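## Task

Using the red pencil gauge, draw a single line that runs along the curved edge of the board for 20 cm or more, staying at the gauge's set distance from that edge, and leave no other marks on the board. Afterwards set the gauge down on the bench, motionless, away from both the board and the bench dogs.

## Robot and tools

Robot: two arms, left_arm and right_arm, each with a parallel two-finger gripper. Loose objects may occasionally get a brief external nudge. Anything that falls off the table, or is left off it, means failure.

Frame: one scene frame for all numbers. Origin sits at table-top height, halfway between the two nominal arm bases. +z is up, +x points out over the table, and left_arm is on the +y side (image left and right do not follow arm names). Real bases are offset from nominal; only a BASES line gives their calibrated spots. Reported hand pose can be off by a few centimetres, more when reaching far.

Gripper geometry: fingers point along the gripper's +z and close along its x. end_effector_position is the point midway between the pads; fingertips extend 17.5 mm past it. A block protrudes about 10 cm toward the gripper's -y from the last joint axis and rotates with it.

Row layout (used by every moving call): one flat list of 20 numbers covering both arms, always all 20 even if one arm is idle. Order: left x, y, z (metres), qw, qx, qy, qz (absolute orientation, w first), left gripper position, force_limit, speed; then the same ten for the right arm. x,y,z,q form an absolute pose target for that gripper in the scene frame, not an offset. Gripper position ranges -1 to 1: +1 fully open (50 mm gap), about -0.65 pads meet, -1 means close until something stops the fingers. force_limit -1..1 maps to roughly 20 N, 102 N at 0, 185 N at +1 per pad (actual grip may exceed by ~15 N). speed -1..1 maps to 20, 85 at 0, 150 mm/s. Zero is a real command, so to leave a gripper alone resend its last three numbers. To hold an arm still, resend its full last-reported pose and gripper numbers every call; to keep orientation, keep sending the same target quaternion rather than the drifted reported one.

execute_actions: argument actions is a list with zero or one item. Empty list = look (returns state, with pictures). {"rows": [...], "steps": n} runs up to 15 rows, one per 1/30 s step, last row repeated; n from 6 to 15, default 15. Refused if any target lies over 0.6 m from the arm's last reported position along any gripper axis; a refused call does nothing. {"steps": n} with no rows waits up to 300 steps counted from the last result, including your reply time. Optional cameras: names, ["all"] or []; pictures come only for an empty list or when requested. Results are taken 6 steps before the action ends; those steps run afterwards.

move: target is one row or a list of up to 15 rows (the whole list must fit in 10 s). speed in m/s, 0.002 to 0.5 (default 0.25; rotation up to twice that in rad/s), single value or one per target. blend in metres rounds corners at intermediate targets; 0 stops at each. blocking=false returns about 0.5 s after start. Paths are straight, end together, last at least 0.5 s, and stop after 10 s even if short. They avoid nothing. Faster moves lag and stray more, especially with a near-straight arm. Avoid paths passing close to an arm's own base (shoulder posture can flip); go around. Gripper numbers of later targets are applied on arrival with a full pause. Result adds a move: line with the ending (done, off_target, moving, held, fault) and limits (paced = pose clipped, held = steps withheld). Unnamed arms are done within 3 mm and 2 degrees. Neither done nor off_target tells you about contact.

wait: seconds 0 to 10; a running move continues, returns early if it ends. stop: brakes a running move (needs room); fingers keep moving. zoom_image: camera cam_high or cam_low, region [x0, y0, x1, y1] pixels, max 504x504, from that camera's latest image. finished_scene: scene = number of the scene you are ending; irreversible; call it only when the line is drawn and the gauge rests on the bench.

Controller: each step the commanded pose is clipped to 70 mm and 16 degrees from the measured pose; after the last step an arm goes at most 70 mm further, so far targets need follow-up commands. Hand target in results shows what is being pursued. A clearance check blocks commands bringing one arm too near the other (finger-to-finger excepted) but does not guarantee no contact.

Grip status: object_status 0 moving, 1 blocked while opening, 2 blocked while closing (a grip), 3 at commanded position or pads met (likely empty). Grip with -1 and confirm 2. Opening gap is about (250 - position_measured) x 0.202 mm. New force/speed take effect only with a changed position (change at least 0.01). Centre fixed objects between the pads.

Faults: contact torque at joint limits (waist/shoulder 316, elbow 148, wrist joints 41.8 N m) or 144 N external force stops that arm 10 s. Arms are stiff: pressing even slightly past a firm contact can trigger this, so for pencil contact approach slowly and aim barely into the surface. If the gripped item pins a faulted arm, release before moving. Motor heat from holding, stretching or pushing unreachable poses gives MOTOR HOT then an over-temperature stop of 30-60 s. Avoid drops, releasing moving items, slams, hard hits and arm-to-arm contact; move smoothly.

Readings: Joint torques, External joint torques (positive = toward larger joint angle) and Flange force (gripper axes) indicate contact; they are noisy and include held weight. Joint velocities 'within noise' means the arm is at rest.

Cameras: cam_high (672x504, overhead, looking down) and cam_low (672x504, low side view from +x); calibration is in the session header and may be off by a couple of degrees and millimetres.

Each tool is called after "Emit:" as a command line: name --argument value for each argument, lists and objects as JSON in quotes; but a table of rows of numbers goes row by row, as --pt "numbers of a row", without its own name.

## Session

Emit:
execute_actions --actions '[]' --cameras '["all"]'

Emit:
zoom_image --camera "cam_high" --region '[0, 0, 500, 500]'

Scene clock: 0.00 s of 4800.00 s.
left_arm: end_effector_position=(+0.9637, +0.0489, +0.1349) position_measured=3 object_status=3 end_effector_quat_wxyz=(+0.095, +0.818, +0.566, +0.045) | right_arm: end_effector_position=(+0.6677, -0.5079, +0.2682) position_measured=3 object_status=3 end_effector_quat_wxyz=(+0.041, +0.969, +0.124, -0.210)
Joint positions: left_arm=[-0.381 0.886 0.911 -0.033 1.137 -0.003] | right_arm=[0.179 0.572 1.254 -0.07 1.74 1.474]
Joint velocities: within noise
Joint torques (N m): no reading
External joint torques (N m): no reading
Flange force (N): no reading
Hand target: left_arm +0.9637, +0.0489, +0.1349; +0.095, +0.818, +0.566, +0.045 | right_arm +0.6677, -0.5079, +0.2682; +0.041, +0.969, +0.124, -0.210

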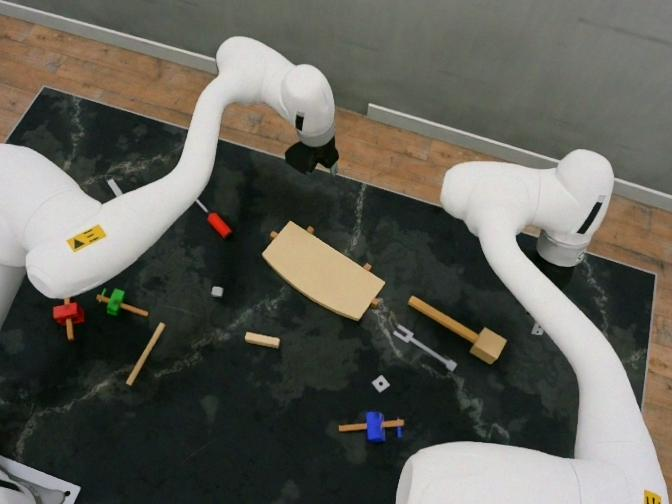

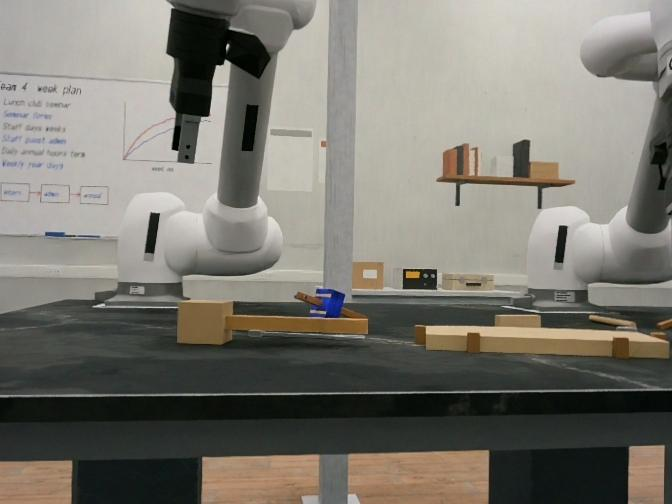

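Scaled by 1.008 from the camera's 672x504 image, which has a finer 960x720 frame.

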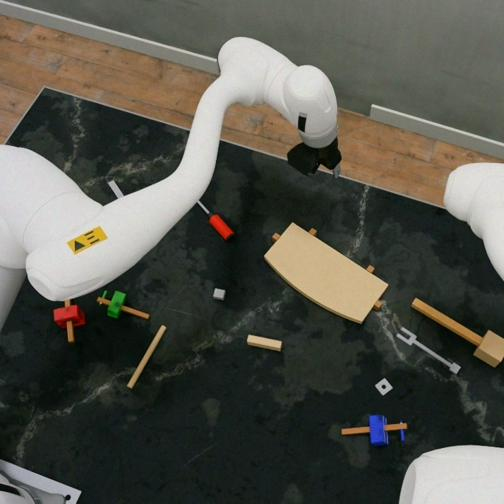

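Emit:
zoom_image --camera "cam_high" --region '[30, 270, 180, 400]'

Emit:
zoom_image --camera "cam_high" --region '[250, 210, 400, 330]'

Emit:
move --pt "0.85 0.30 0.30 0 0.819 0.574 0 1 -0.9 0 0.6677 -0.5079 0.2682 0.041 0.969 0.124 -0.210 1 -0.9 0" --pt "0.62 0.55 0.35 0 0.906 0.423 0 1 -0.9 0 0.6677 -0.5079 0.2682 0.041 0.969 0.124 -0.210 1 -0.9 0" --speed 0.3 --blend '[0.1,0]'

Emit:
zoom_image --camera "cam_high" --region '[20, 260, 160, 380]'

Scaled by 3.360 from the camera's 672x504 image, which has a finer 960x720 frame.

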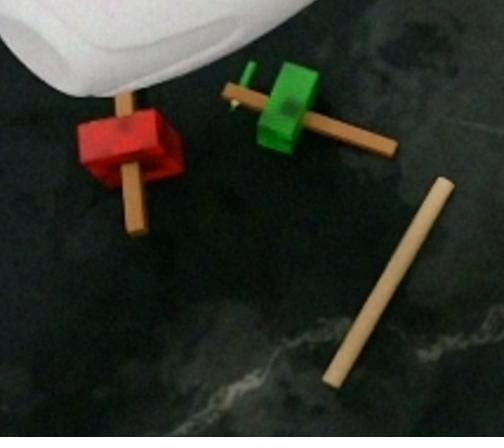

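Scaled by 3.360 from the camera's 672x504 image, which has a finer 960x720 frame.

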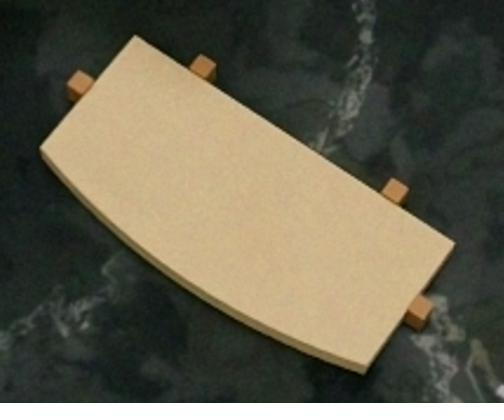

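Scene clock: 6.20 s of 4800.00 s.
left_arm: end_effector_position=(+0.6201, +0.5499, +0.3499) position_measured=3 object_status=3 end_effector_quat_wxyz=(+0.000, +0.906, +0.423, +0.000) | right_arm: end_effector_position=(+0.6677, -0.5079, +0.2682) position_measured=3 object_status=3 end_effector_quat_wxyz=(+0.041, +0.969, +0.124, -0.210)
Joint positions: left_arm=[0.13 0.227 1.553 0 1.362 0.834] | right_arm=[0.179 0.573 1.254 -0.07 1.74 1.473]
Joint velocities: within noise
Joint torques (N m): left_arm=[-1.44 -68.19 -41.27 4.34 0.09 -0.01] | right_arm=[0.52 -96.41 -38.36 3.87 1.1 -0.4]
External joint torques (N m): left_arm=[1.35 3.34 -0.44 -0.13 -0.05 0.01] | right_arm=[-0.53 -2.98 -3.01 0.25 0.17 0.37]
Flange force (N): left_arm=[6.1 2.4 0.6] | right_arm=[0.9 0.4 -5.9]
Hand target: left_arm +0.6200, +0.5500, +0.3500; +0.000, +0.906, +0.423, +0.000 | right_arm +0.6677, -0.5079, +0.2682; +0.041, +0.969, +0.124, -0.210
Off the commanded pose: left_arm 0.000 m, 0 deg | right_arm 0.000 m, 0 deg.
Kept back: nothing.
move: done; blend cut to 0 m at target 1

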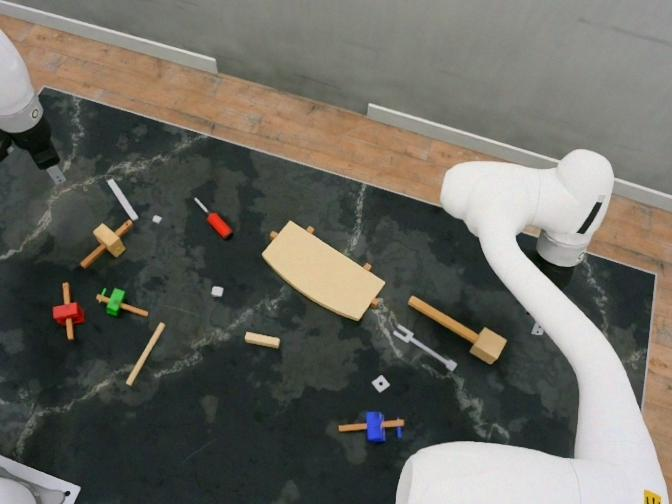

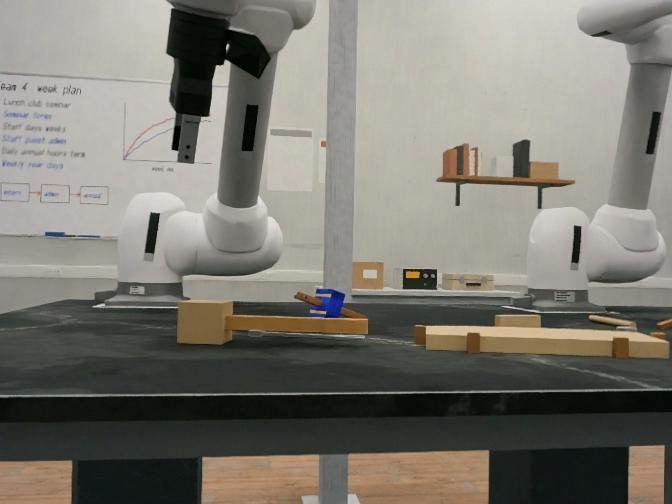

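Scaled by 3.600 from the camera's 672x504 image, which has a finer 960x720 frame.

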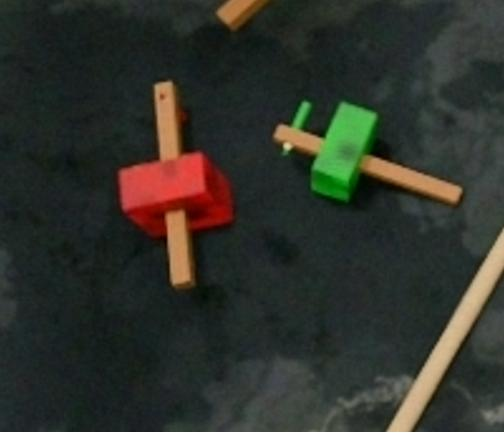

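Emit:
zoom_image --camera "cam_high" --region '[45, 275, 95, 345]'

Scaled by 7.200 from the camera's 672x504 image, which has a finer 960x720 frame.

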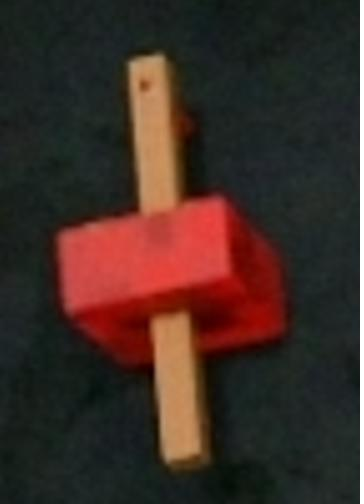

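Emit:
move --pt "0.42 0.62 0.25 0.3664 0.8844 0.2670 0.1106 1 -0.9 0 0.60 -0.70 0.35 0 0.883 0.469 0 1 -0.9 0" --pt "0.346 0.580 0.113 0.3664 0.8844 0.2670 0.1106 1 -0.9 0 0.55 -0.80 0.35 0 0.883 0.469 0 1 -0.9 0" --speed '[0.35,0.25]' --blend '[0.03,0]'

Emit:
zoom_image --camera "cam_high" --region '[0, 260, 110, 370]'

Scene clock: 11.23 s of 4800.00 s.
left_arm: end_effector_position=(+0.3460, +0.5800, +0.1131) position_measured=3 object_status=3 end_effector_quat_wxyz=(+0.366, +0.884, +0.267, +0.111) | right_arm: end_effector_position=(+0.5500, -0.7999, +0.3500) position_measured=3 object_status=3 end_effector_quat_wxyz=(+0.000, +0.883, +0.469, +0.000)
Joint positions: left_arm=[0.767 0.16 2.335 -0.918 1.064 2.398] | right_arm=[-0.28 0.166 1.628 0 1.348 0.289]
Joint velocities: within noise
Joint torques (N m): left_arm=[-1.74 -43.31 -22.73 0.39 1.55 -0.42] | right_arm=[0.65 -58.1 -39.8 4.06 -0.08 -0.22]
External joint torques (N m): left_arm=[1.85 4.12 0.03 -0.04 -0.05 0.42] | right_arm=[-0.51 -2.49 -3.04 0.24 0.15 0.22]
Flange force (N): left_arm=[4.3 -10.1 1.8] | right_arm=[0.2 1.8 -5.4]
Hand target: left_arm +0.3460, +0.5800, +0.1130; +0.366, +0.884, +0.267, +0.111 | right_arm +0.5500, -0.8000, +0.3500; +0.000, +0.883, +0.469, +0.000
Off the commanded pose: left_arm 0.000 m, 0 deg | right_arm 0.000 m, 0 deg.
Kept back: nothing.
move: done

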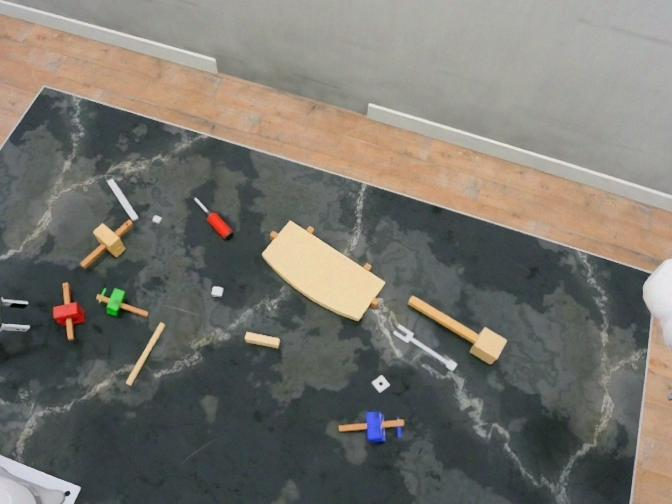

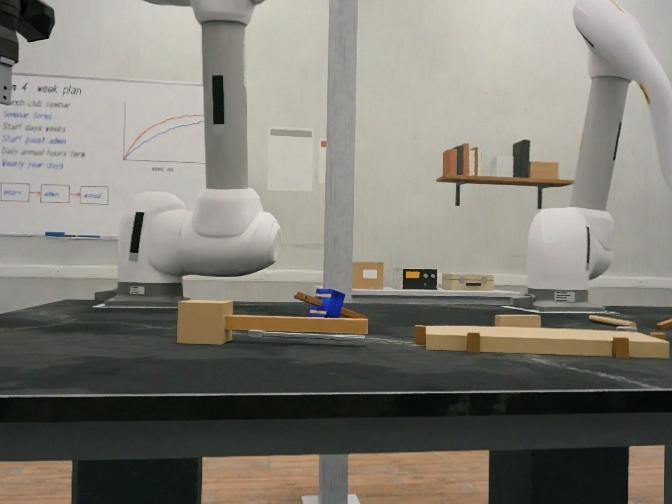

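Scaled by 4.582 from the camera's 672x504 image, which has a finer 960x720 frame.

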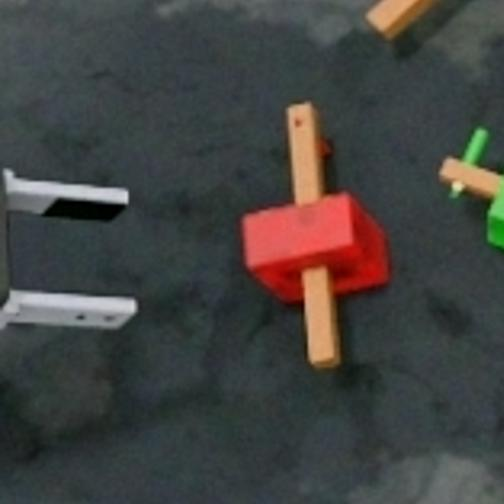

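Emit:
move --target '[0.3796,0.5480,0.0769,0.3664,0.8844,0.2670,0.1106,1,-0.9,0, 0.55,-0.80,0.35,0,0.883,0.469,0,1,-0.9,0]' --speed 0.15

Emit:
zoom_image --camera "cam_high" --region '[20, 270, 100, 350]'

Scene clock: 14.10 s of 4800.00 s.
left_arm: end_effector_position=(+0.3795, +0.5480, +0.0770) position_measured=3 object_status=3 end_effector_quat_wxyz=(+0.366, +0.884, +0.267, +0.111) | right_arm: end_effector_position=(+0.5500, -0.8000, +0.3500) position_measured=3 object_status=3 end_effector_quat_wxyz=(+0.000, +0.883, +0.469, +0.000)
Joint positions: left_arm=[0.661 0.228 2.356 -1.03 0.965 2.444] | right_arm=[-0.28 0.166 1.628 0 1.348 0.289]
Joint velocities: within noise
Joint torques (N m): left_arm=[-1.08 -42.85 -19.82 0.18 1.69 -0.48] | right_arm=[0.42 -57.83 -39.9 4.05 -0.09 -0.37]
External joint torques (N m): left_arm=[1.14 -0.09 0.46 -0.09 -0.12 0.48] | right_arm=[-0.41 -2.54 -2.88 0.24 0.15 0.37]
Flange force (N): left_arm=[-1.5 -2.9 -0.6] | right_arm=[0.4 1.4 -5.2]
Hand target: left_arm +0.3796, +0.5480, +0.0769; +0.366, +0.884, +0.267, +0.111 | right_arm +0.5500, -0.8000, +0.3500; +0.000, +0.883, +0.469, +0.000
Off the commanded pose: left_arm 0.000 m, 0 deg | right_arm 0.000 m, 0 deg.
Kept back: nothing.
move: done

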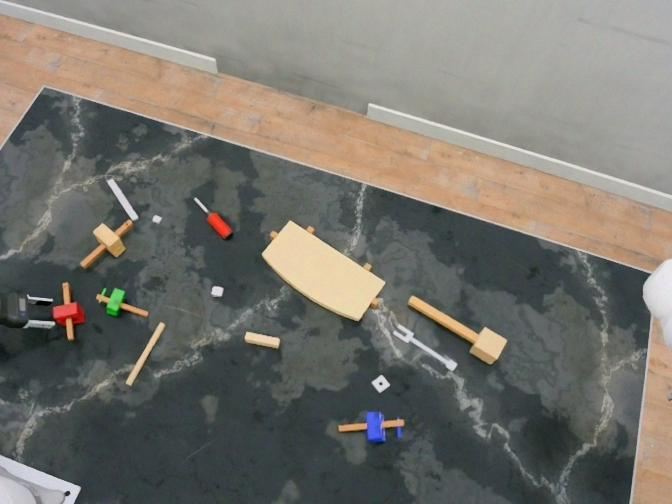

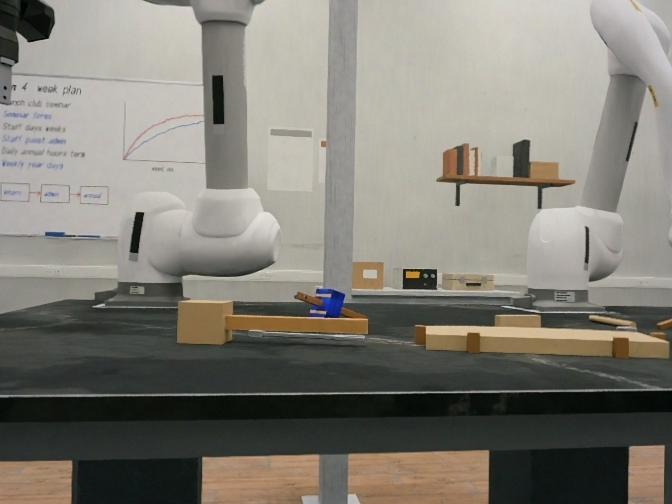

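Scaled by 6.300 from the camera's 672x504 image, which has a finer 960x720 frame.

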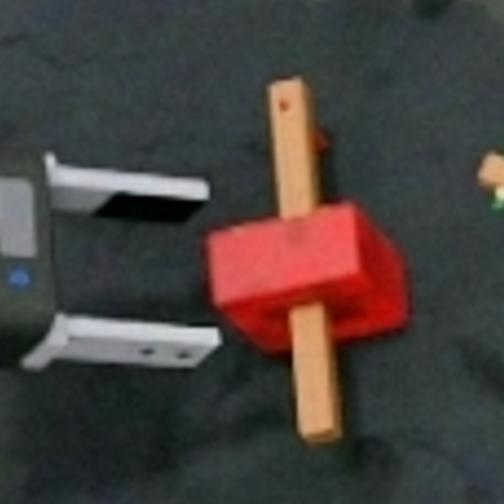

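Emit:
move --pt "0.3913 0.5303 0.0557 0.3664 0.8844 0.2670 0.1106 1 -0.9 0 0.55 -0.80 0.35 0 0.883 0.469 0 1 -0.9 0" --pt "0.3913 0.5303 0.0557 0.3664 0.8844 0.2670 0.1106 -1 -0.7 -0.8 0.55 -0.80 0.35 0 0.883 0.469 0 1 -0.9 0" --speed '[0.08,0.08]'

Emit:
zoom_image --camera "cam_high" --region '[20, 270, 100, 350]'

Scene clock: 17.20 s of 4800.00 s.
left_arm: end_effector_position=(+0.3913, +0.5303, +0.0557) position_measured=107 object_status=2 end_effector_quat_wxyz=(+0.366, +0.884, +0.267, +0.111) | right_arm: end_effector_position=(+0.5500, -0.8000, +0.3500) position_measured=3 object_status=3 end_effector_quat_wxyz=(+0.000, +0.883, +0.469, +0.000)
Joint positions: left_arm=[0.612 0.267 2.371 -1.098 0.917 2.488] | right_arm=[-0.28 0.166 1.628 0 1.348 0.289]
Joint velocities: within noise
Joint torques (N m): left_arm=[-1.54 -46.24 -17.78 -0.1 1.68 -0.28] | right_arm=[0.78 -57.74 -39.9 4.05 -0.06 -0.38]
External joint torques (N m): left_arm=[1.37 1.95 0.39 0.03 -0.06 0.28] | right_arm=[-0.86 -2.47 -2.9 0.25 0.12 0.38]
Flange force (N): left_arm=[1.2 -5.9 1.0] | right_arm=[-0.2 1.7 -5.2]
Hand target: left_arm +0.3913, +0.5303, +0.0557; +0.366, +0.884, +0.267, +0.111 | right_arm +0.5500, -0.8000, +0.3500; +0.000, +0.883, +0.469, +0.000
Off the commanded pose: left_arm 0.000 m, 0 deg | right_arm 0.000 m, 0 deg.
Kept back: nothing.
move: done

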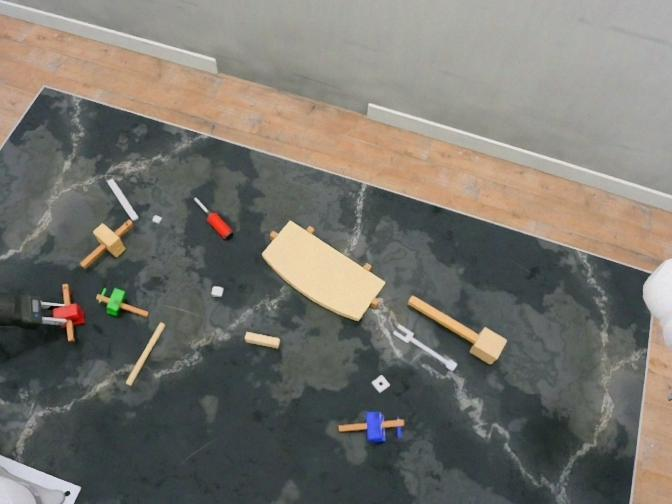

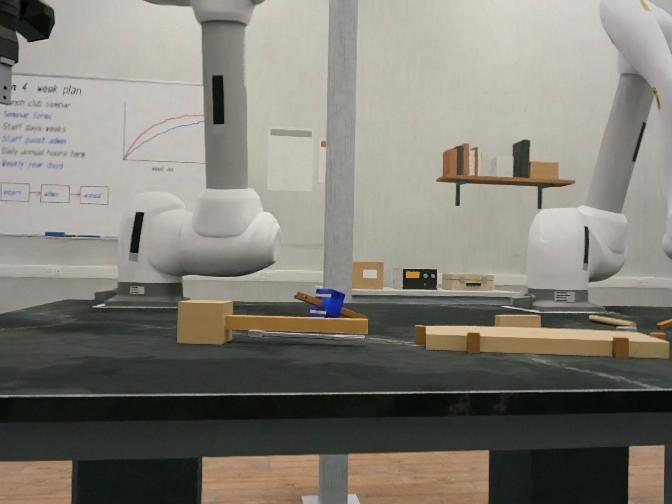

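Scaled by 6.300 from the camera's 672x504 image, which has a finer 960x720 frame.

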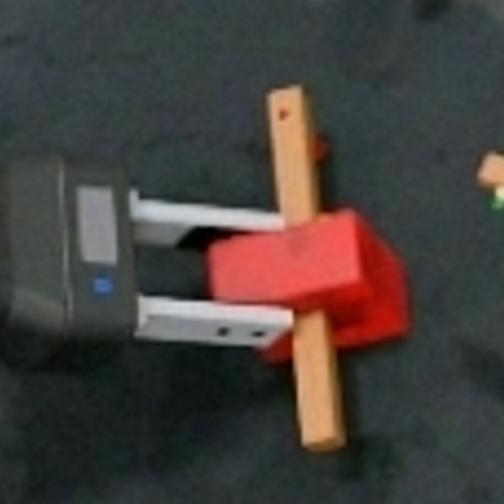

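Emit:
move --pt "0.3913 0.5303 0.15 0.3664 0.8844 0.2670 0.1106 -1 -0.7 -0.8 0.55 -0.80 0.35 0 0.883 0.469 0 1 -0.9 0" --pt "0.39 0.25 0.22 -0.3827 0.9239 0 0 -1 -0.7 -0.8 0.55 -0.80 0.35 0 0.883 0.469 0 1 -0.9 0" --pt "0.39 0.0753 0.10 -0.3827 0.9239 0 0 -1 -0.7 -0.8 0.55 -0.80 0.35 0 0.883 0.469 0 1 -0.9 0" --speed '[0.12,0.4,0.25]' --blend '[0.02,0.05,0]'

Emit:
zoom_image --camera "cam_low" --region '[460, 220, 580, 340]'

Emit:
zoom_image --camera "cam_high" --region '[180, 310, 280, 410]'

Scene clock: 22.60 s of 4800.00 s.
left_arm: end_effector_position=(+0.3900, +0.0754, +0.1001) position_measured=107 object_status=2 end_effector_quat_wxyz=(-0.383, +0.924, +0.000, +0.000) | right_arm: end_effector_position=(+0.5500, -0.8000, +0.3500) position_measured=3 object_status=3 end_effector_quat_wxyz=(+0.000, +0.883, +0.469, +0.000)
Joint positions: left_arm=[-0.947 0.514 1.821 0.431 1.494 0.441] | right_arm=[-0.28 0.166 1.628 0 1.348 0.289]
Joint velocities: within noise
Joint torques (N m): left_arm=[-2.28 -85.29 -30.95 3.71 2.08 -0.16] | right_arm=[0.72 -58.1 -39.87 4.04 -0.1 -0.37]
External joint torques (N m): left_arm=[2.25 3.75 0.59 0.01 -0.12 0.16] | right_arm=[-0.84 -2.15 -2.86 0.24 0.16 0.37]
Flange force (N): left_arm=[4.8 3.7 2.9] | right_arm=[0.0 2.1 -5.1]
Hand target: left_arm +0.3900, +0.0753, +0.1000; -0.383, +0.924, +0.000, +0.000 | right_arm +0.5500, -0.8000, +0.3500; +0.000, +0.883, +0.469, +0.000
Off the commanded pose: left_arm 0.000 m, 0 deg | right_arm 0.000 m, 0 deg.
Kept back: nothing.
move: done; blend cut to 0 m at target 1

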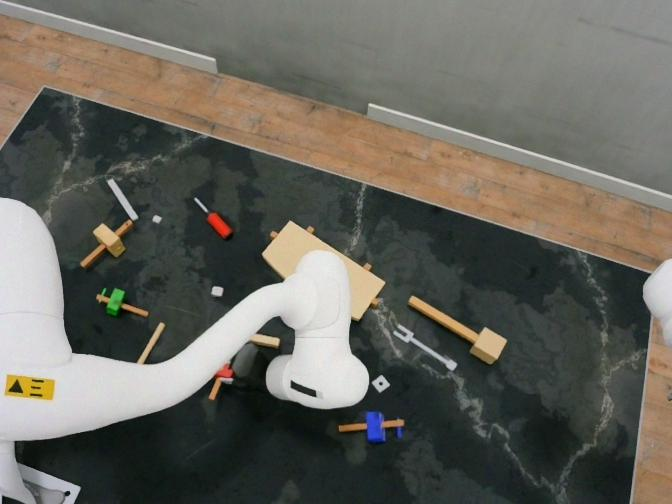

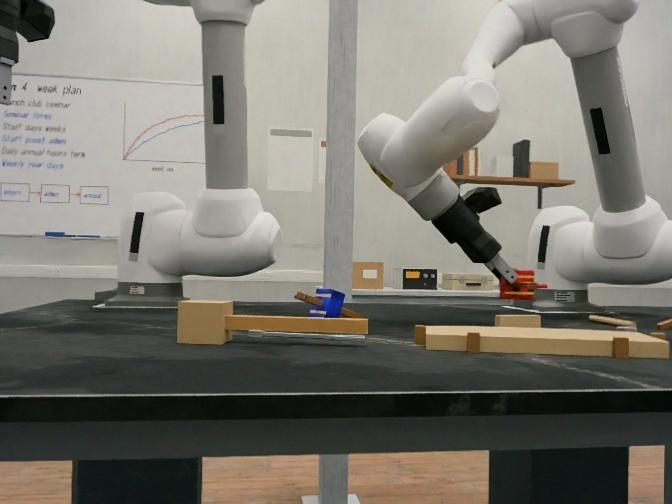

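Scaled by 4.200 from the camera's 672x504 image, which has a finer 960x720 frame.

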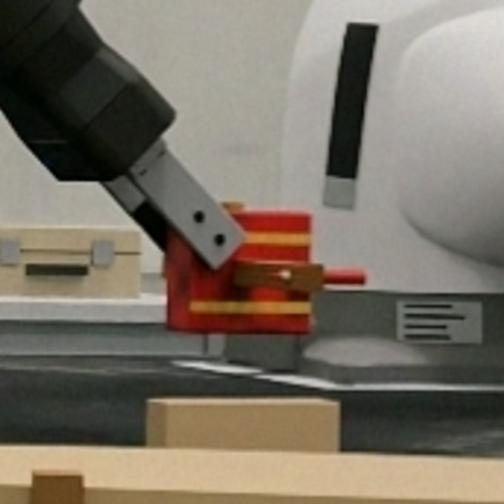

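Scaled by 5.040 from the camera's 672x504 image, which has a finer 960x720 frame.

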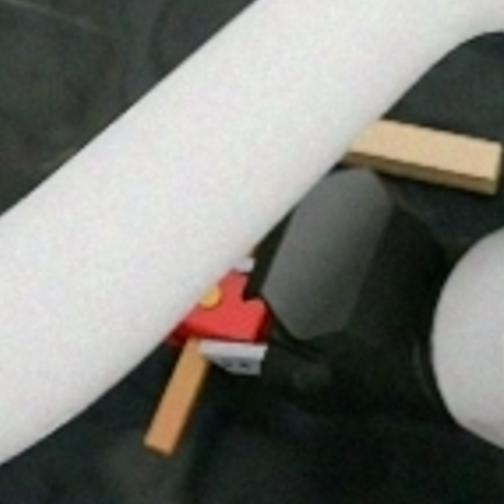

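Emit:
zoom_image --camera "cam_low" --region '[495, 262, 555, 307]'

Scaled by 8.400 from the camera's 672x504 image, which has a finer 960x720 frame.

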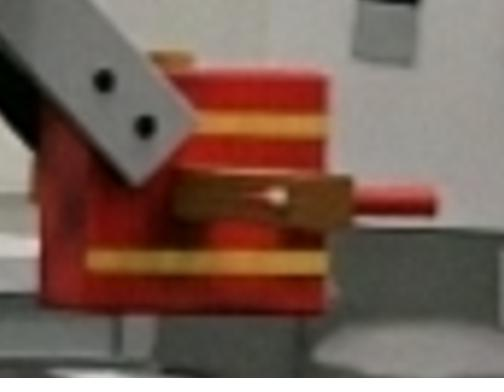

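Emit:
move --target '[0.39,0.0753,0.0565,-0.3827,0.9239,0,0,-1,-0.7,-0.8, 0.55,-0.80,0.35,0,0.883,0.469,0,1,-0.9,0]' --speed 0.08 --cameras '[]'

Emit:
move --target '[0.39,0.0753,0.0555,-0.3827,0.9239,0,0,-1,-0.7,-0.8, 0.55,-0.80,0.35,0,0.883,0.469,0,1,-0.9,0]' --speed 0.02 --cameras '["cam_low"]'

Emit:
zoom_image --camera "cam_low" --region '[480, 250, 570, 340]'

Scene clock: 24.10 s of 4800.00 s.
left_arm: end_effector_position=(+0.3900, +0.0753, +0.0566) position_measured=107 object_status=2 end_effector_quat_wxyz=(-0.383, +0.924, +0.000, +0.000) | right_arm: end_effector_position=(+0.5500, -0.8000, +0.3500) position_measured=3 object_status=3 end_effector_quat_wxyz=(+0.000, +0.883, +0.469, +0.000)
Joint positions: left_arm=[-0.947 0.566 1.837 0.434 1.431 0.412] | right_arm=[-0.28 0.166 1.628 0 1.348 0.289]
Joint velocities: within noise
Joint torques (N m): left_arm=[-1.42 -88.68 -29.43 3.6 2.79 -0.25] | right_arm=[0.58 -57.91 -39.91 4.06 -0.09 -0.34]
External joint torques (N m): left_arm=[1.38 4.17 0.91 -0.12 -0.81 0.25] | right_arm=[-0.61 -2.95 -3.08 0.24 0.16 0.34]
Flange force (N): left_arm=[3.3 4.7 4.4] | right_arm=[0.0 1.2 -5.7]
Hand target: left_arm +0.3900, +0.0753, +0.0565; -0.383, +0.924, +0.000, +0.000 | right_arm +0.5500, -0.8000, +0.3500; +0.000, +0.883, +0.469, +0.000
Off the commanded pose: left_arm 0.000 m, 0 deg | right_arm 0.000 m, 0 deg.
Kept back: nothing.
move: done
No camera images: "cameras" was empty.

Scene clock: 24.80 s of 4800.00 s.
left_arm: end_effector_position=(+0.3900, +0.0753, +0.0555) position_measured=107 object_status=2 end_effector_quat_wxyz=(-0.383, +0.924, +0.000, +0.000) | right_arm: end_effector_position=(+0.5500, -0.8000, +0.3500) position_measured=3 object_status=3 end_effector_quat_wxyz=(+0.000, +0.883, +0.469, +0.000)
Joint positions: left_arm=[-0.947 0.568 1.838 0.434 1.43 0.411] | right_arm=[-0.28 0.166 1.628 0 1.348 0.289]
Joint velocities: within noise
Joint torques (N m): left_arm=[-1.73 -88.01 -29.18 3.58 2.17 -0.25] | right_arm=[0.5 -57.8 -40.04 4.04 -0.09 -0.36]
External joint torques (N m): left_arm=[1.49 4.23 0.94 -0.13 -0.2 0.25] | right_arm=[-0.41 -2.71 -2.82 0.27 0.15 0.36]
Flange force (N): left_arm=[3.5 4.5 3.4] | right_arm=[0.3 1.0 -5.2]
Hand target: left_arm +0.3900, +0.0753, +0.0555; -0.383, +0.924, +0.000, +0.000 | right_arm +0.5500, -0.8000, +0.3500; +0.000, +0.883, +0.469, +0.000
Off the commanded pose: left_arm 0.000 m, 0 deg | right_arm 0.000 m, 0 deg.
Kept back: nothing.
move: done
Images, in order (width x height): cam_low 672x504.

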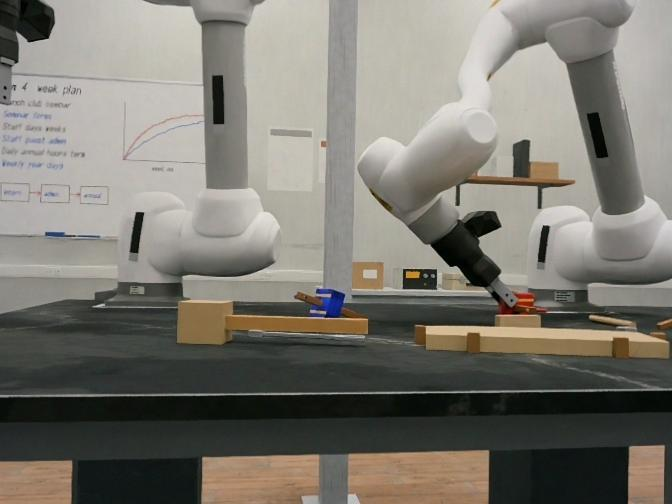

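Scaled by 5.600 from the camera's 672x504 image, which has a finer 960x720 frame.

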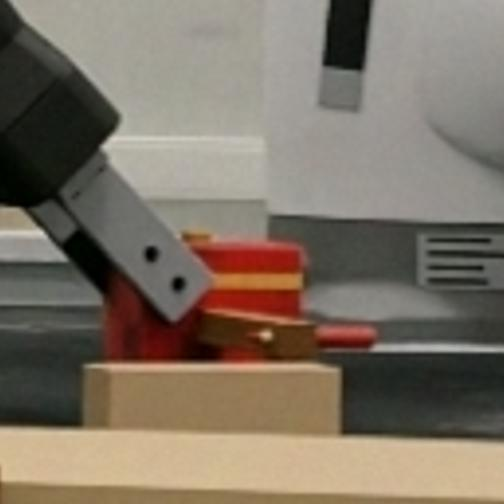

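Emit:
move --target '[0.39,0.0753,0.0547,-0.3827,0.9239,0,0,-1,-0.7,-0.8, 0.55,-0.80,0.35,0,0.883,0.469,0,1,-0.9,0]' --speed 0.02 --cameras '[]'

Emit:
move --target '[0.39,0.0753,0.0540,-0.3827,0.9239,0,0,-1,-0.7,-0.8, 0.55,-0.80,0.35,0,0.883,0.469,0,1,-0.9,0]' --speed 0.02 --cameras '[]'

Scene clock: 25.87 s of 4800.00 s.
left_arm: end_effector_position=(+0.3900, +0.0753, +0.0547) position_measured=107 object_status=2 end_effector_quat_wxyz=(-0.383, +0.924, +0.000, +0.000) | right_arm: end_effector_position=(+0.5500, -0.8000, +0.3500) position_measured=3 object_status=3 end_effector_quat_wxyz=(+0.000, +0.883, +0.469, +0.000)
Joint positions: left_arm=[-0.947 0.569 1.838 0.434 1.429 0.41] | right_arm=[-0.28 0.166 1.628 0 1.348 0.289]
Joint velocities: within noise
Joint torques (N m): left_arm=[-1.44 -88.63 -29.2 3.63 2.17 -0.26] | right_arm=[0.56 -57.97 -39.91 4.09 -0.05 -0.41]
External joint torques (N m): left_arm=[1.2 4.66 0.91 -0.18 -0.2 0.26] | right_arm=[-0.62 -2.6 -2.88 0.21 0.13 0.41]
Flange force (N): left_arm=[3.5 5.4 3.3] | right_arm=[0.1 1.4 -5.2]
Hand target: left_arm +0.3900, +0.0753, +0.0547; -0.383, +0.924, +0.000, +0.000 | right_arm +0.5500, -0.8000, +0.3500; +0.000, +0.883, +0.469, +0.000
Off the commanded pose: left_arm 0.000 m, 0 deg | right_arm 0.000 m, 0 deg.
Kept back: nothing.
move: done
No camera images: "cameras" was empty.

Scene clock: 26.57 s of 4800.00 s.
left_arm: end_effector_position=(+0.3900, +0.0753, +0.0540) position_measured=107 object_status=2 end_effector_quat_wxyz=(-0.383, +0.924, +0.000, +0.000) | right_arm: end_effector_position=(+0.5500, -0.8000, +0.3500) position_measured=3 object_status=3 end_effector_quat_wxyz=(+0.000, +0.883, +0.469, +0.000)
Joint positions: left_arm=[-0.947 0.57 1.838 0.434 1.428 0.41] | right_arm=[-0.28 0.166 1.628 0 1.348 0.289]
Joint velocities: within noise
Joint torques (N m): left_arm=[-1.45 -87.89 -29.16 3.56 2.12 -0.28] | right_arm=[0.71 -58.08 -39.95 4.05 -0.1 -0.4]
External joint torques (N m): left_arm=[1.97 3.22 0.88 -0.11 -0.13 0.28] | right_arm=[-0.95 -2.36 -2.95 0.24 0.16 0.39]
Flange force (N): left_arm=[3.5 2.7 3.3] | right_arm=[-0.2 2.0 -5.3]
Hand target: left_arm +0.3900, +0.0753, +0.0540; -0.383, +0.924, +0.000, +0.000 | right_arm +0.5500, -0.8000, +0.3500; +0.000, +0.883, +0.469, +0.000
Off the commanded pose: left_arm 0.000 m, 0 deg | right_arm 0.000 m, 0 deg.
Kept back: nothing.
move: done
No camera images: "cameras" was empty.

Emit:
move --target '[0.39,0.0753,0.0532,-0.3827,0.9239,0,0,-1,-0.7,-0.8, 0.55,-0.80,0.35,0,0.883,0.469,0,1,-0.9,0]' --speed 0.02 --cameras '[]'

Emit:
move --target '[0.39,0.0753,0.0525,-0.3827,0.9239,0,0,-1,-0.7,-0.8, 0.55,-0.80,0.35,0,0.883,0.469,0,1,-0.9,0]' --speed 0.02 --cameras '[]'

Scene clock: 27.50 s of 4800.00 s.
left_arm: end_effector_position=(+0.3900, +0.0753, +0.0532) position_measured=107 object_status=2 end_effector_quat_wxyz=(-0.383, +0.924, +0.000, +0.000) | right_arm: end_effector_position=(+0.5500, -0.8000, +0.3500) position_measured=3 object_status=3 end_effector_quat_wxyz=(+0.000, +0.883, +0.469, +0.000)
Joint positions: left_arm=[-0.947 0.571 1.839 0.434 1.427 0.409] | right_arm=[-0.28 0.166 1.628 0 1.348 0.289]
Joint velocities: within noise
Joint torques (N m): left_arm=[-1.84 -88.8 -28.98 3.54 2.14 -0.26] | right_arm=[0.7 -57.93 -39.81 4.05 -0.08 -0.33]
External joint torques (N m): left_arm=[1.8 5.04 0.91 -0.12 -0.17 0.26] | right_arm=[-0.87 -2.01 -2.96 0.23 0.14 0.33]
Flange force (N): left_arm=[4.5 5.6 3.8] | right_arm=[0.0 2.5 -5.1]
Hand target: left_arm +0.3900, +0.0753, +0.0532; -0.383, +0.924, +0.000, +0.000 | right_arm +0.5500, -0.8000, +0.3500; +0.000, +0.883, +0.469, +0.000
Off the commanded pose: left_arm 0.000 m, 0 deg | right_arm 0.000 m, 0 deg.
Kept back: nothing.
move: done
No camera images: "cameras" was empty.

Scene clock: 28.20 s of 4800.00 s.
left_arm: end_effector_position=(+0.3900, +0.0753, +0.0525) position_measured=107 object_status=2 end_effector_quat_wxyz=(-0.383, +0.924, +0.000, +0.000) | right_arm: end_effector_position=(+0.5500, -0.8000, +0.3500) position_measured=3 object_status=3 end_effector_quat_wxyz=(+0.000, +0.883, +0.469, +0.000)
Joint positions: left_arm=[-0.947 0.572 1.839 0.435 1.426 0.409] | right_arm=[-0.28 0.166 1.628 0 1.348 0.289]
Joint velocities: within noise
Joint torques (N m): left_arm=[-1.34 -88.72 -29.01 3.56 2.2 -0.2] | right_arm=[0.41 -57.82 -39.74 4.07 -0.07 -0.39]
External joint torques (N m): left_arm=[1.12 4.54 0.79 -0.12 -0.23 0.2] | right_arm=[-0.43 -3.11 -3.22 0.23 0.14 0.39]
Flange force (N): left_arm=[3.5 5.4 3.2] | right_arm=[0.3 1.1 -5.9]
Hand target: left_arm +0.3900, +0.0753, +0.0525; -0.383, +0.924, +0.000, +0.000 | right_arm +0.5500, -0.8000, +0.3500; +0.000, +0.883, +0.469, +0.000
Off the commanded pose: left_arm 0.000 m, 0 deg | right_arm 0.000 m, 0 deg.
Kept back: nothing.
move: done
No camera images: "cameras" was empty.

Emit:
move --target '[0.39,0.0753,0.0517,-0.3827,0.9239,0,0,-1,-0.7,-0.8, 0.55,-0.80,0.35,0,0.883,0.469,0,1,-0.9,0]' --speed 0.02 --cameras '[]'

Emit:
move --target '[0.39,0.0753,0.0510,-0.3827,0.9239,0,0,-1,-0.7,-0.8, 0.55,-0.80,0.35,0,0.883,0.469,0,1,-0.9,0]' --speed 0.02 --cameras '["cam_high"]'

Emit:
zoom_image --camera "cam_high" --region '[180, 310, 280, 410]'

Scene clock: 29.13 s of 4800.00 s.
left_arm: end_effector_position=(+0.3900, +0.0753, +0.0517) position_measured=107 object_status=2 end_effector_quat_wxyz=(-0.383, +0.924, +0.000, +0.000) | right_arm: end_effector_position=(+0.5500, -0.8000, +0.3500) position_measured=3 object_status=3 end_effector_quat_wxyz=(+0.000, +0.883, +0.469, +0.000)
Joint positions: left_arm=[-0.947 0.573 1.839 0.435 1.424 0.408] | right_arm=[-0.28 0.166 1.628 0 1.348 0.289]
Joint velocities: within noise
Joint torques (N m): left_arm=[-2.4 -88.75 -28.9 3.57 2.21 -0.2] | right_arm=[0.57 -57.98 -40 4.02 -0.07 -0.33]
External joint torques (N m): left_arm=[2.44 4.64 0.86 -0.15 -0.23 0.2] | right_arm=[-0.46 -2.44 -2.77 0.29 0.14 0.33]
Flange force (N): left_arm=[4.9 4.7 4.1] | right_arm=[0.3 1.4 -5.0]
Hand target: left_arm +0.3900, +0.0753, +0.0517; -0.383, +0.924, +0.000, +0.000 | right_arm +0.5500, -0.8000, +0.3500; +0.000, +0.883, +0.469, +0.000
Off the commanded pose: left_arm 0.000 m, 0 deg | right_arm 0.000 m, 0 deg.
Kept back: nothing.
move: done
No camera images: "cameras" was empty.

Scene clock: 29.83 s of 4800.00 s.
left_arm: end_effector_position=(+0.3900, +0.0753, +0.0510) position_measured=107 object_status=2 end_effector_quat_wxyz=(-0.383, +0.924, +0.000, +0.000) | right_arm: end_effector_position=(+0.5500, -0.8000, +0.3500) position_measured=3 object_status=3 end_effector_quat_wxyz=(+0.000, +0.883, +0.469, +0.000)
Joint positions: left_arm=[-0.947 0.573 1.839 0.435 1.423 0.408] | right_arm=[-0.28 0.166 1.628 0 1.348 0.289]
Joint velocities: within noise
Joint torques (N m): left_arm=[-0.96 -88.29 -28.99 3.57 2.14 -0.23] | right_arm=[0.61 -57.79 -39.99 4.02 -0.06 -0.36]
External joint torques (N m): left_arm=[0.8 4.15 0.99 -0.16 -0.16 0.23] | right_arm=[-0.58 -2.77 -2.88 0.28 0.13 0.36]
Flange force (N): left_arm=[2.6 4.8 3.1] | right_arm=[0.0 1.1 -5.3]
Hand target: left_arm +0.3900, +0.0753, +0.0510; -0.383, +0.924, +0.000, +0.000 | right_arm +0.5500, -0.8000, +0.3500; +0.000, +0.883, +0.469, +0.000
Off the commanded pose: left_arm 0.000 m, 0 deg | right_arm 0.000 m, 0 deg.
Kept back: nothing.
move: done
Images, in order (width x height): cam_high 672x504.

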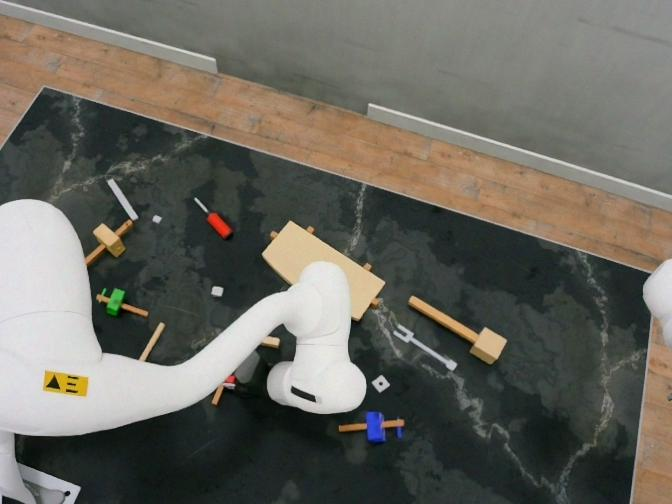

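Scaled by 5.040 from the camera's 672x504 image, which has a finer 960x720 frame.

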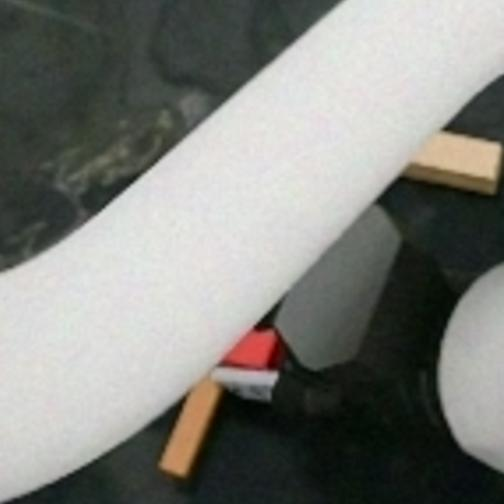

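Emit:
move --target '[0.39,0.0753,0.0502,-0.3827,0.9239,0,0,-1,-0.7,-0.8, 0.55,-0.80,0.35,0,0.883,0.469,0,1,-0.9,0]' --speed 0.02 --cameras '[]'

Emit:
move --target '[0.39,0.0753,0.0494,-0.3827,0.9239,0,0,-1,-0.7,-0.8, 0.55,-0.80,0.35,0,0.883,0.469,0,1,-0.9,0]' --speed 0.02 --cameras '["cam_low"]'

Emit:
zoom_image --camera "cam_low" --region '[480, 250, 570, 340]'

Scene clock: 30.87 s of 4800.00 s.
left_arm: end_effector_position=(+0.3900, +0.0753, +0.0503) position_measured=107 object_status=2 end_effector_quat_wxyz=(-0.383, +0.924, +0.000, +0.000) | right_arm: end_effector_position=(+0.5500, -0.8000, +0.3500) position_measured=3 object_status=3 end_effector_quat_wxyz=(+0.000, +0.883, +0.469, +0.000)
Joint positions: left_arm=[-0.947 0.574 1.839 0.435 1.422 0.407] | right_arm=[-0.28 0.166 1.628 0 1.348 0.289]
Joint velocities: within noise
Joint torques (N m): left_arm=[3.64 -68.64 -20.5 2.58 -3.69 -0.17] | right_arm=[0.75 -57.9 -39.98 4.06 -0.05 -0.35]
External joint torques (N m): left_arm=[-3.79 -15.49 -7.48 0.83 5.67 0.17] | right_arm=[-0.75 -2.43 -2.88 0.24 0.11 0.35]
Flange force (N): left_arm=[-3.0 -16.1 -25.9] | right_arm=[0.0 1.7 -5.1]
Hand target: left_arm +0.3900, +0.0753, +0.0502; -0.383, +0.924, +0.000, +0.000 | right_arm +0.5500, -0.8000, +0.3500; +0.000, +0.883, +0.469, +0.000
Off the commanded pose: left_arm 0.000 m, 0 deg | right_arm 0.000 m, 0 deg.
Kept back: nothing.
move: done
No camera images: "cameras" was empty.

Scene clock: 31.57 s of 4800.00 s.
left_arm: end_effector_position=(+0.3900, +0.0753, +0.0494) position_measured=107 object_status=2 end_effector_quat_wxyz=(-0.383, +0.924, +0.000, +0.000) | right_arm: end_effector_position=(+0.5500, -0.8000, +0.3500) position_measured=3 object_status=3 end_effector_quat_wxyz=(+0.000, +0.883, +0.469, +0.000)
Joint positions: left_arm=[-0.947 0.575 1.84 0.435 1.421 0.407] | right_arm=[-0.28 0.166 1.628 0 1.348 0.289]
Joint velocities: within noise
Joint torques (N m): left_arm=[5.31 -57.33 -16.81 1.66 -7.5 -0.13] | right_arm=[0.36 -58.11 -39.97 4.07 -0.08 -0.35]
External joint torques (N m): left_arm=[-5.63 -27.27 -11.18 1.75 9.49 0.13] | right_arm=[-0.31 -2.28 -2.86 0.23 0.14 0.35]
Flange force (N): left_arm=[-6.8 -30.7 -41.2] | right_arm=[0.7 1.7 -5.1]
Hand target: left_arm +0.3900, +0.0753, +0.0494; -0.383, +0.924, +0.000, +0.000 | right_arm +0.5500, -0.8000, +0.3500; +0.000, +0.883, +0.469, +0.000
Off the commanded pose: left_arm 0.000 m, 0 deg | right_arm 0.000 m, 0 deg.
Kept back: nothing.
move: done
Images, in order (width x height): cam_low 672x504.

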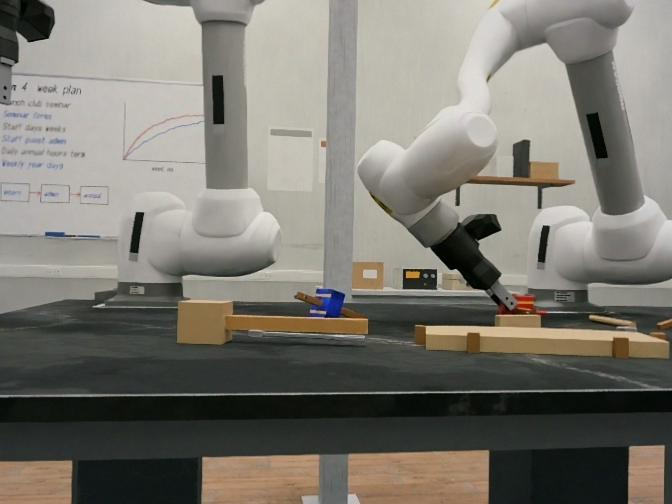

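Scaled by 5.600 from the camera's 672x504 image, which has a finer 960x720 frame.

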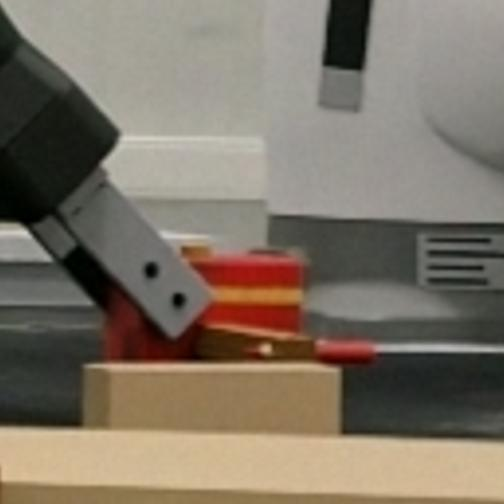

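Emit:
move --pt "0.39 0.0753 0.0503 -0.3827 0.9239 0 0 -1 -0.7 -0.8 0.55 -0.80 0.35 0 0.883 0.469 0 1 -0.9 0" --pt "0.39 0.0750 0.0508 -0.3827 0.9239 0 0 0.67 -0.7 -0.6 0.55 -0.80 0.35 0 0.883 0.469 0 1 -0.9 0" --pt "0.39 0.02 0.105 -0.3827 0.9239 0 0 0.67 -0.7 -0.6 0.55 -0.80 0.35 0 0.883 0.469 0 1 -0.9 0" --pt "0.39 0.10 0.20 0 1 0 0 0.67 -0.7 -0.6 0.55 -0.80 0.35 0 0.883 0.469 0 1 -0.9 0" --pt "0.39 0.1595 0.086 0.3827 0.9239 0 0 0.67 -0.7 -0.6 0.55 -0.80 0.35 0 0.883 0.469 0 1 -0.9 0" --speed '[0.02,0.02,0.15,0.4,0.25]' --blend '[0,0,0.01,0.04,0]'

Emit:
zoom_image --camera "cam_low" --region '[480, 250, 570, 340]'

Emit:
zoom_image --camera "cam_high" --region '[180, 310, 280, 410]'

Scene clock: 37.57 s of 4800.00 s.
left_arm: end_effector_position=(+0.3900, +0.1595, +0.0861) position_measured=52 object_status=3 end_effector_quat_wxyz=(+0.383, +0.924, +0.000, +0.000) end_effector_velocity=(-0.001, -0.001, -0.001) end_effector_angular_velocity=(-0.008, +0.000, -0.004) | right_arm: end_effector_position=(+0.5500, -0.8000, +0.3500) position_measured=3 object_status=3 end_effector_quat_wxyz=(+0.000, +0.883, +0.469, +0.000)
Joint positions: left_arm=[-0.211 0.225 2.33 -1.196 0.838 2.324] | right_arm=[-0.28 0.166 1.628 0 1.348 0.289]
Joint velocities: left_arm=[0.002 0.004 0.001 -0.008 0.006 0.014] | right_arm=[within noise]
Joint torques (N m): left_arm=[-1.99 -45.53 -20.3 -0.37 1.67 -0.13] | right_arm=[0.54 -58.01 -39.95 4.08 -0.04 -0.35]
External joint torques (N m): left_arm=[1.97 1.75 -0.51 0.13 -0.28 0.13] | right_arm=[-0.92 -1.97 -2.88 0.2 0.09 0.35]
Flange force (N): left_arm=[3.8 -5.1 -0.4] | right_arm=[-0.1 2.4 -4.9]
Hand target: left_arm +0.3900, +0.1595, +0.0860; +0.383, +0.924, +0.000, +0.000 | right_arm +0.5500, -0.8000, +0.3500; +0.000, +0.883, +0.469, +0.000
Off the commanded pose: left_arm 0.000 m, 0 deg | right_arm 0.000 m, 0 deg.
Kept back: nothing.
move: done

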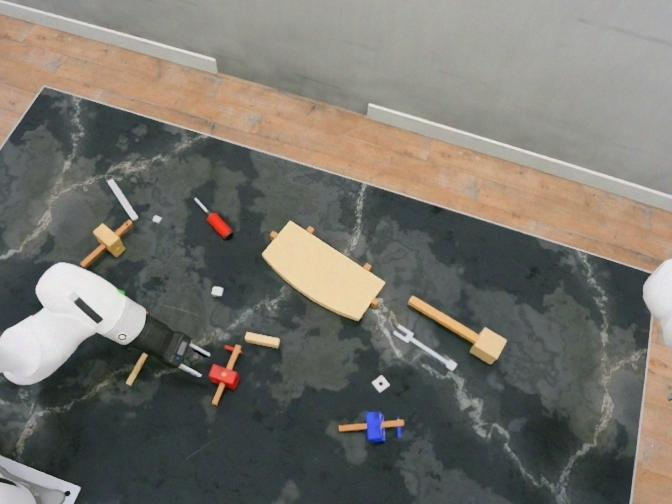

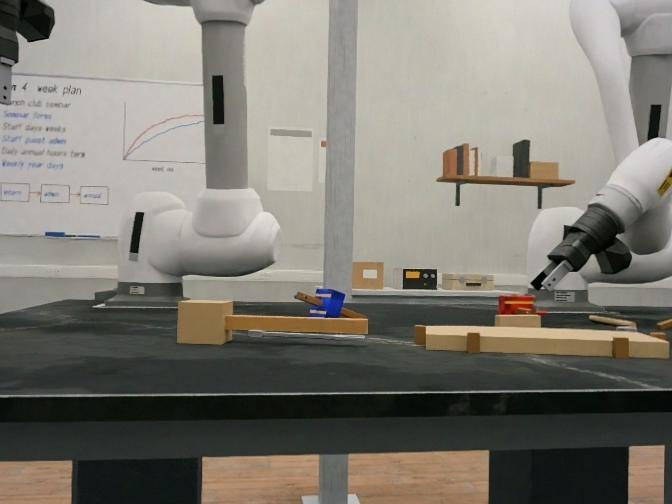

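Scaled by 5.600 from the camera's 672x504 image, which has a finer 960x720 frame.

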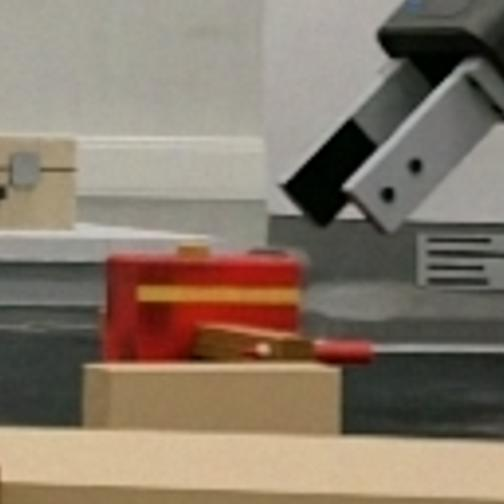

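Scaled by 5.040 from the camera's 672x504 image, which has a finer 960x720 frame.

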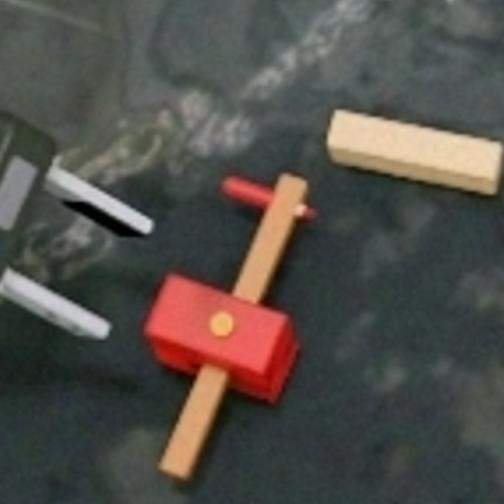

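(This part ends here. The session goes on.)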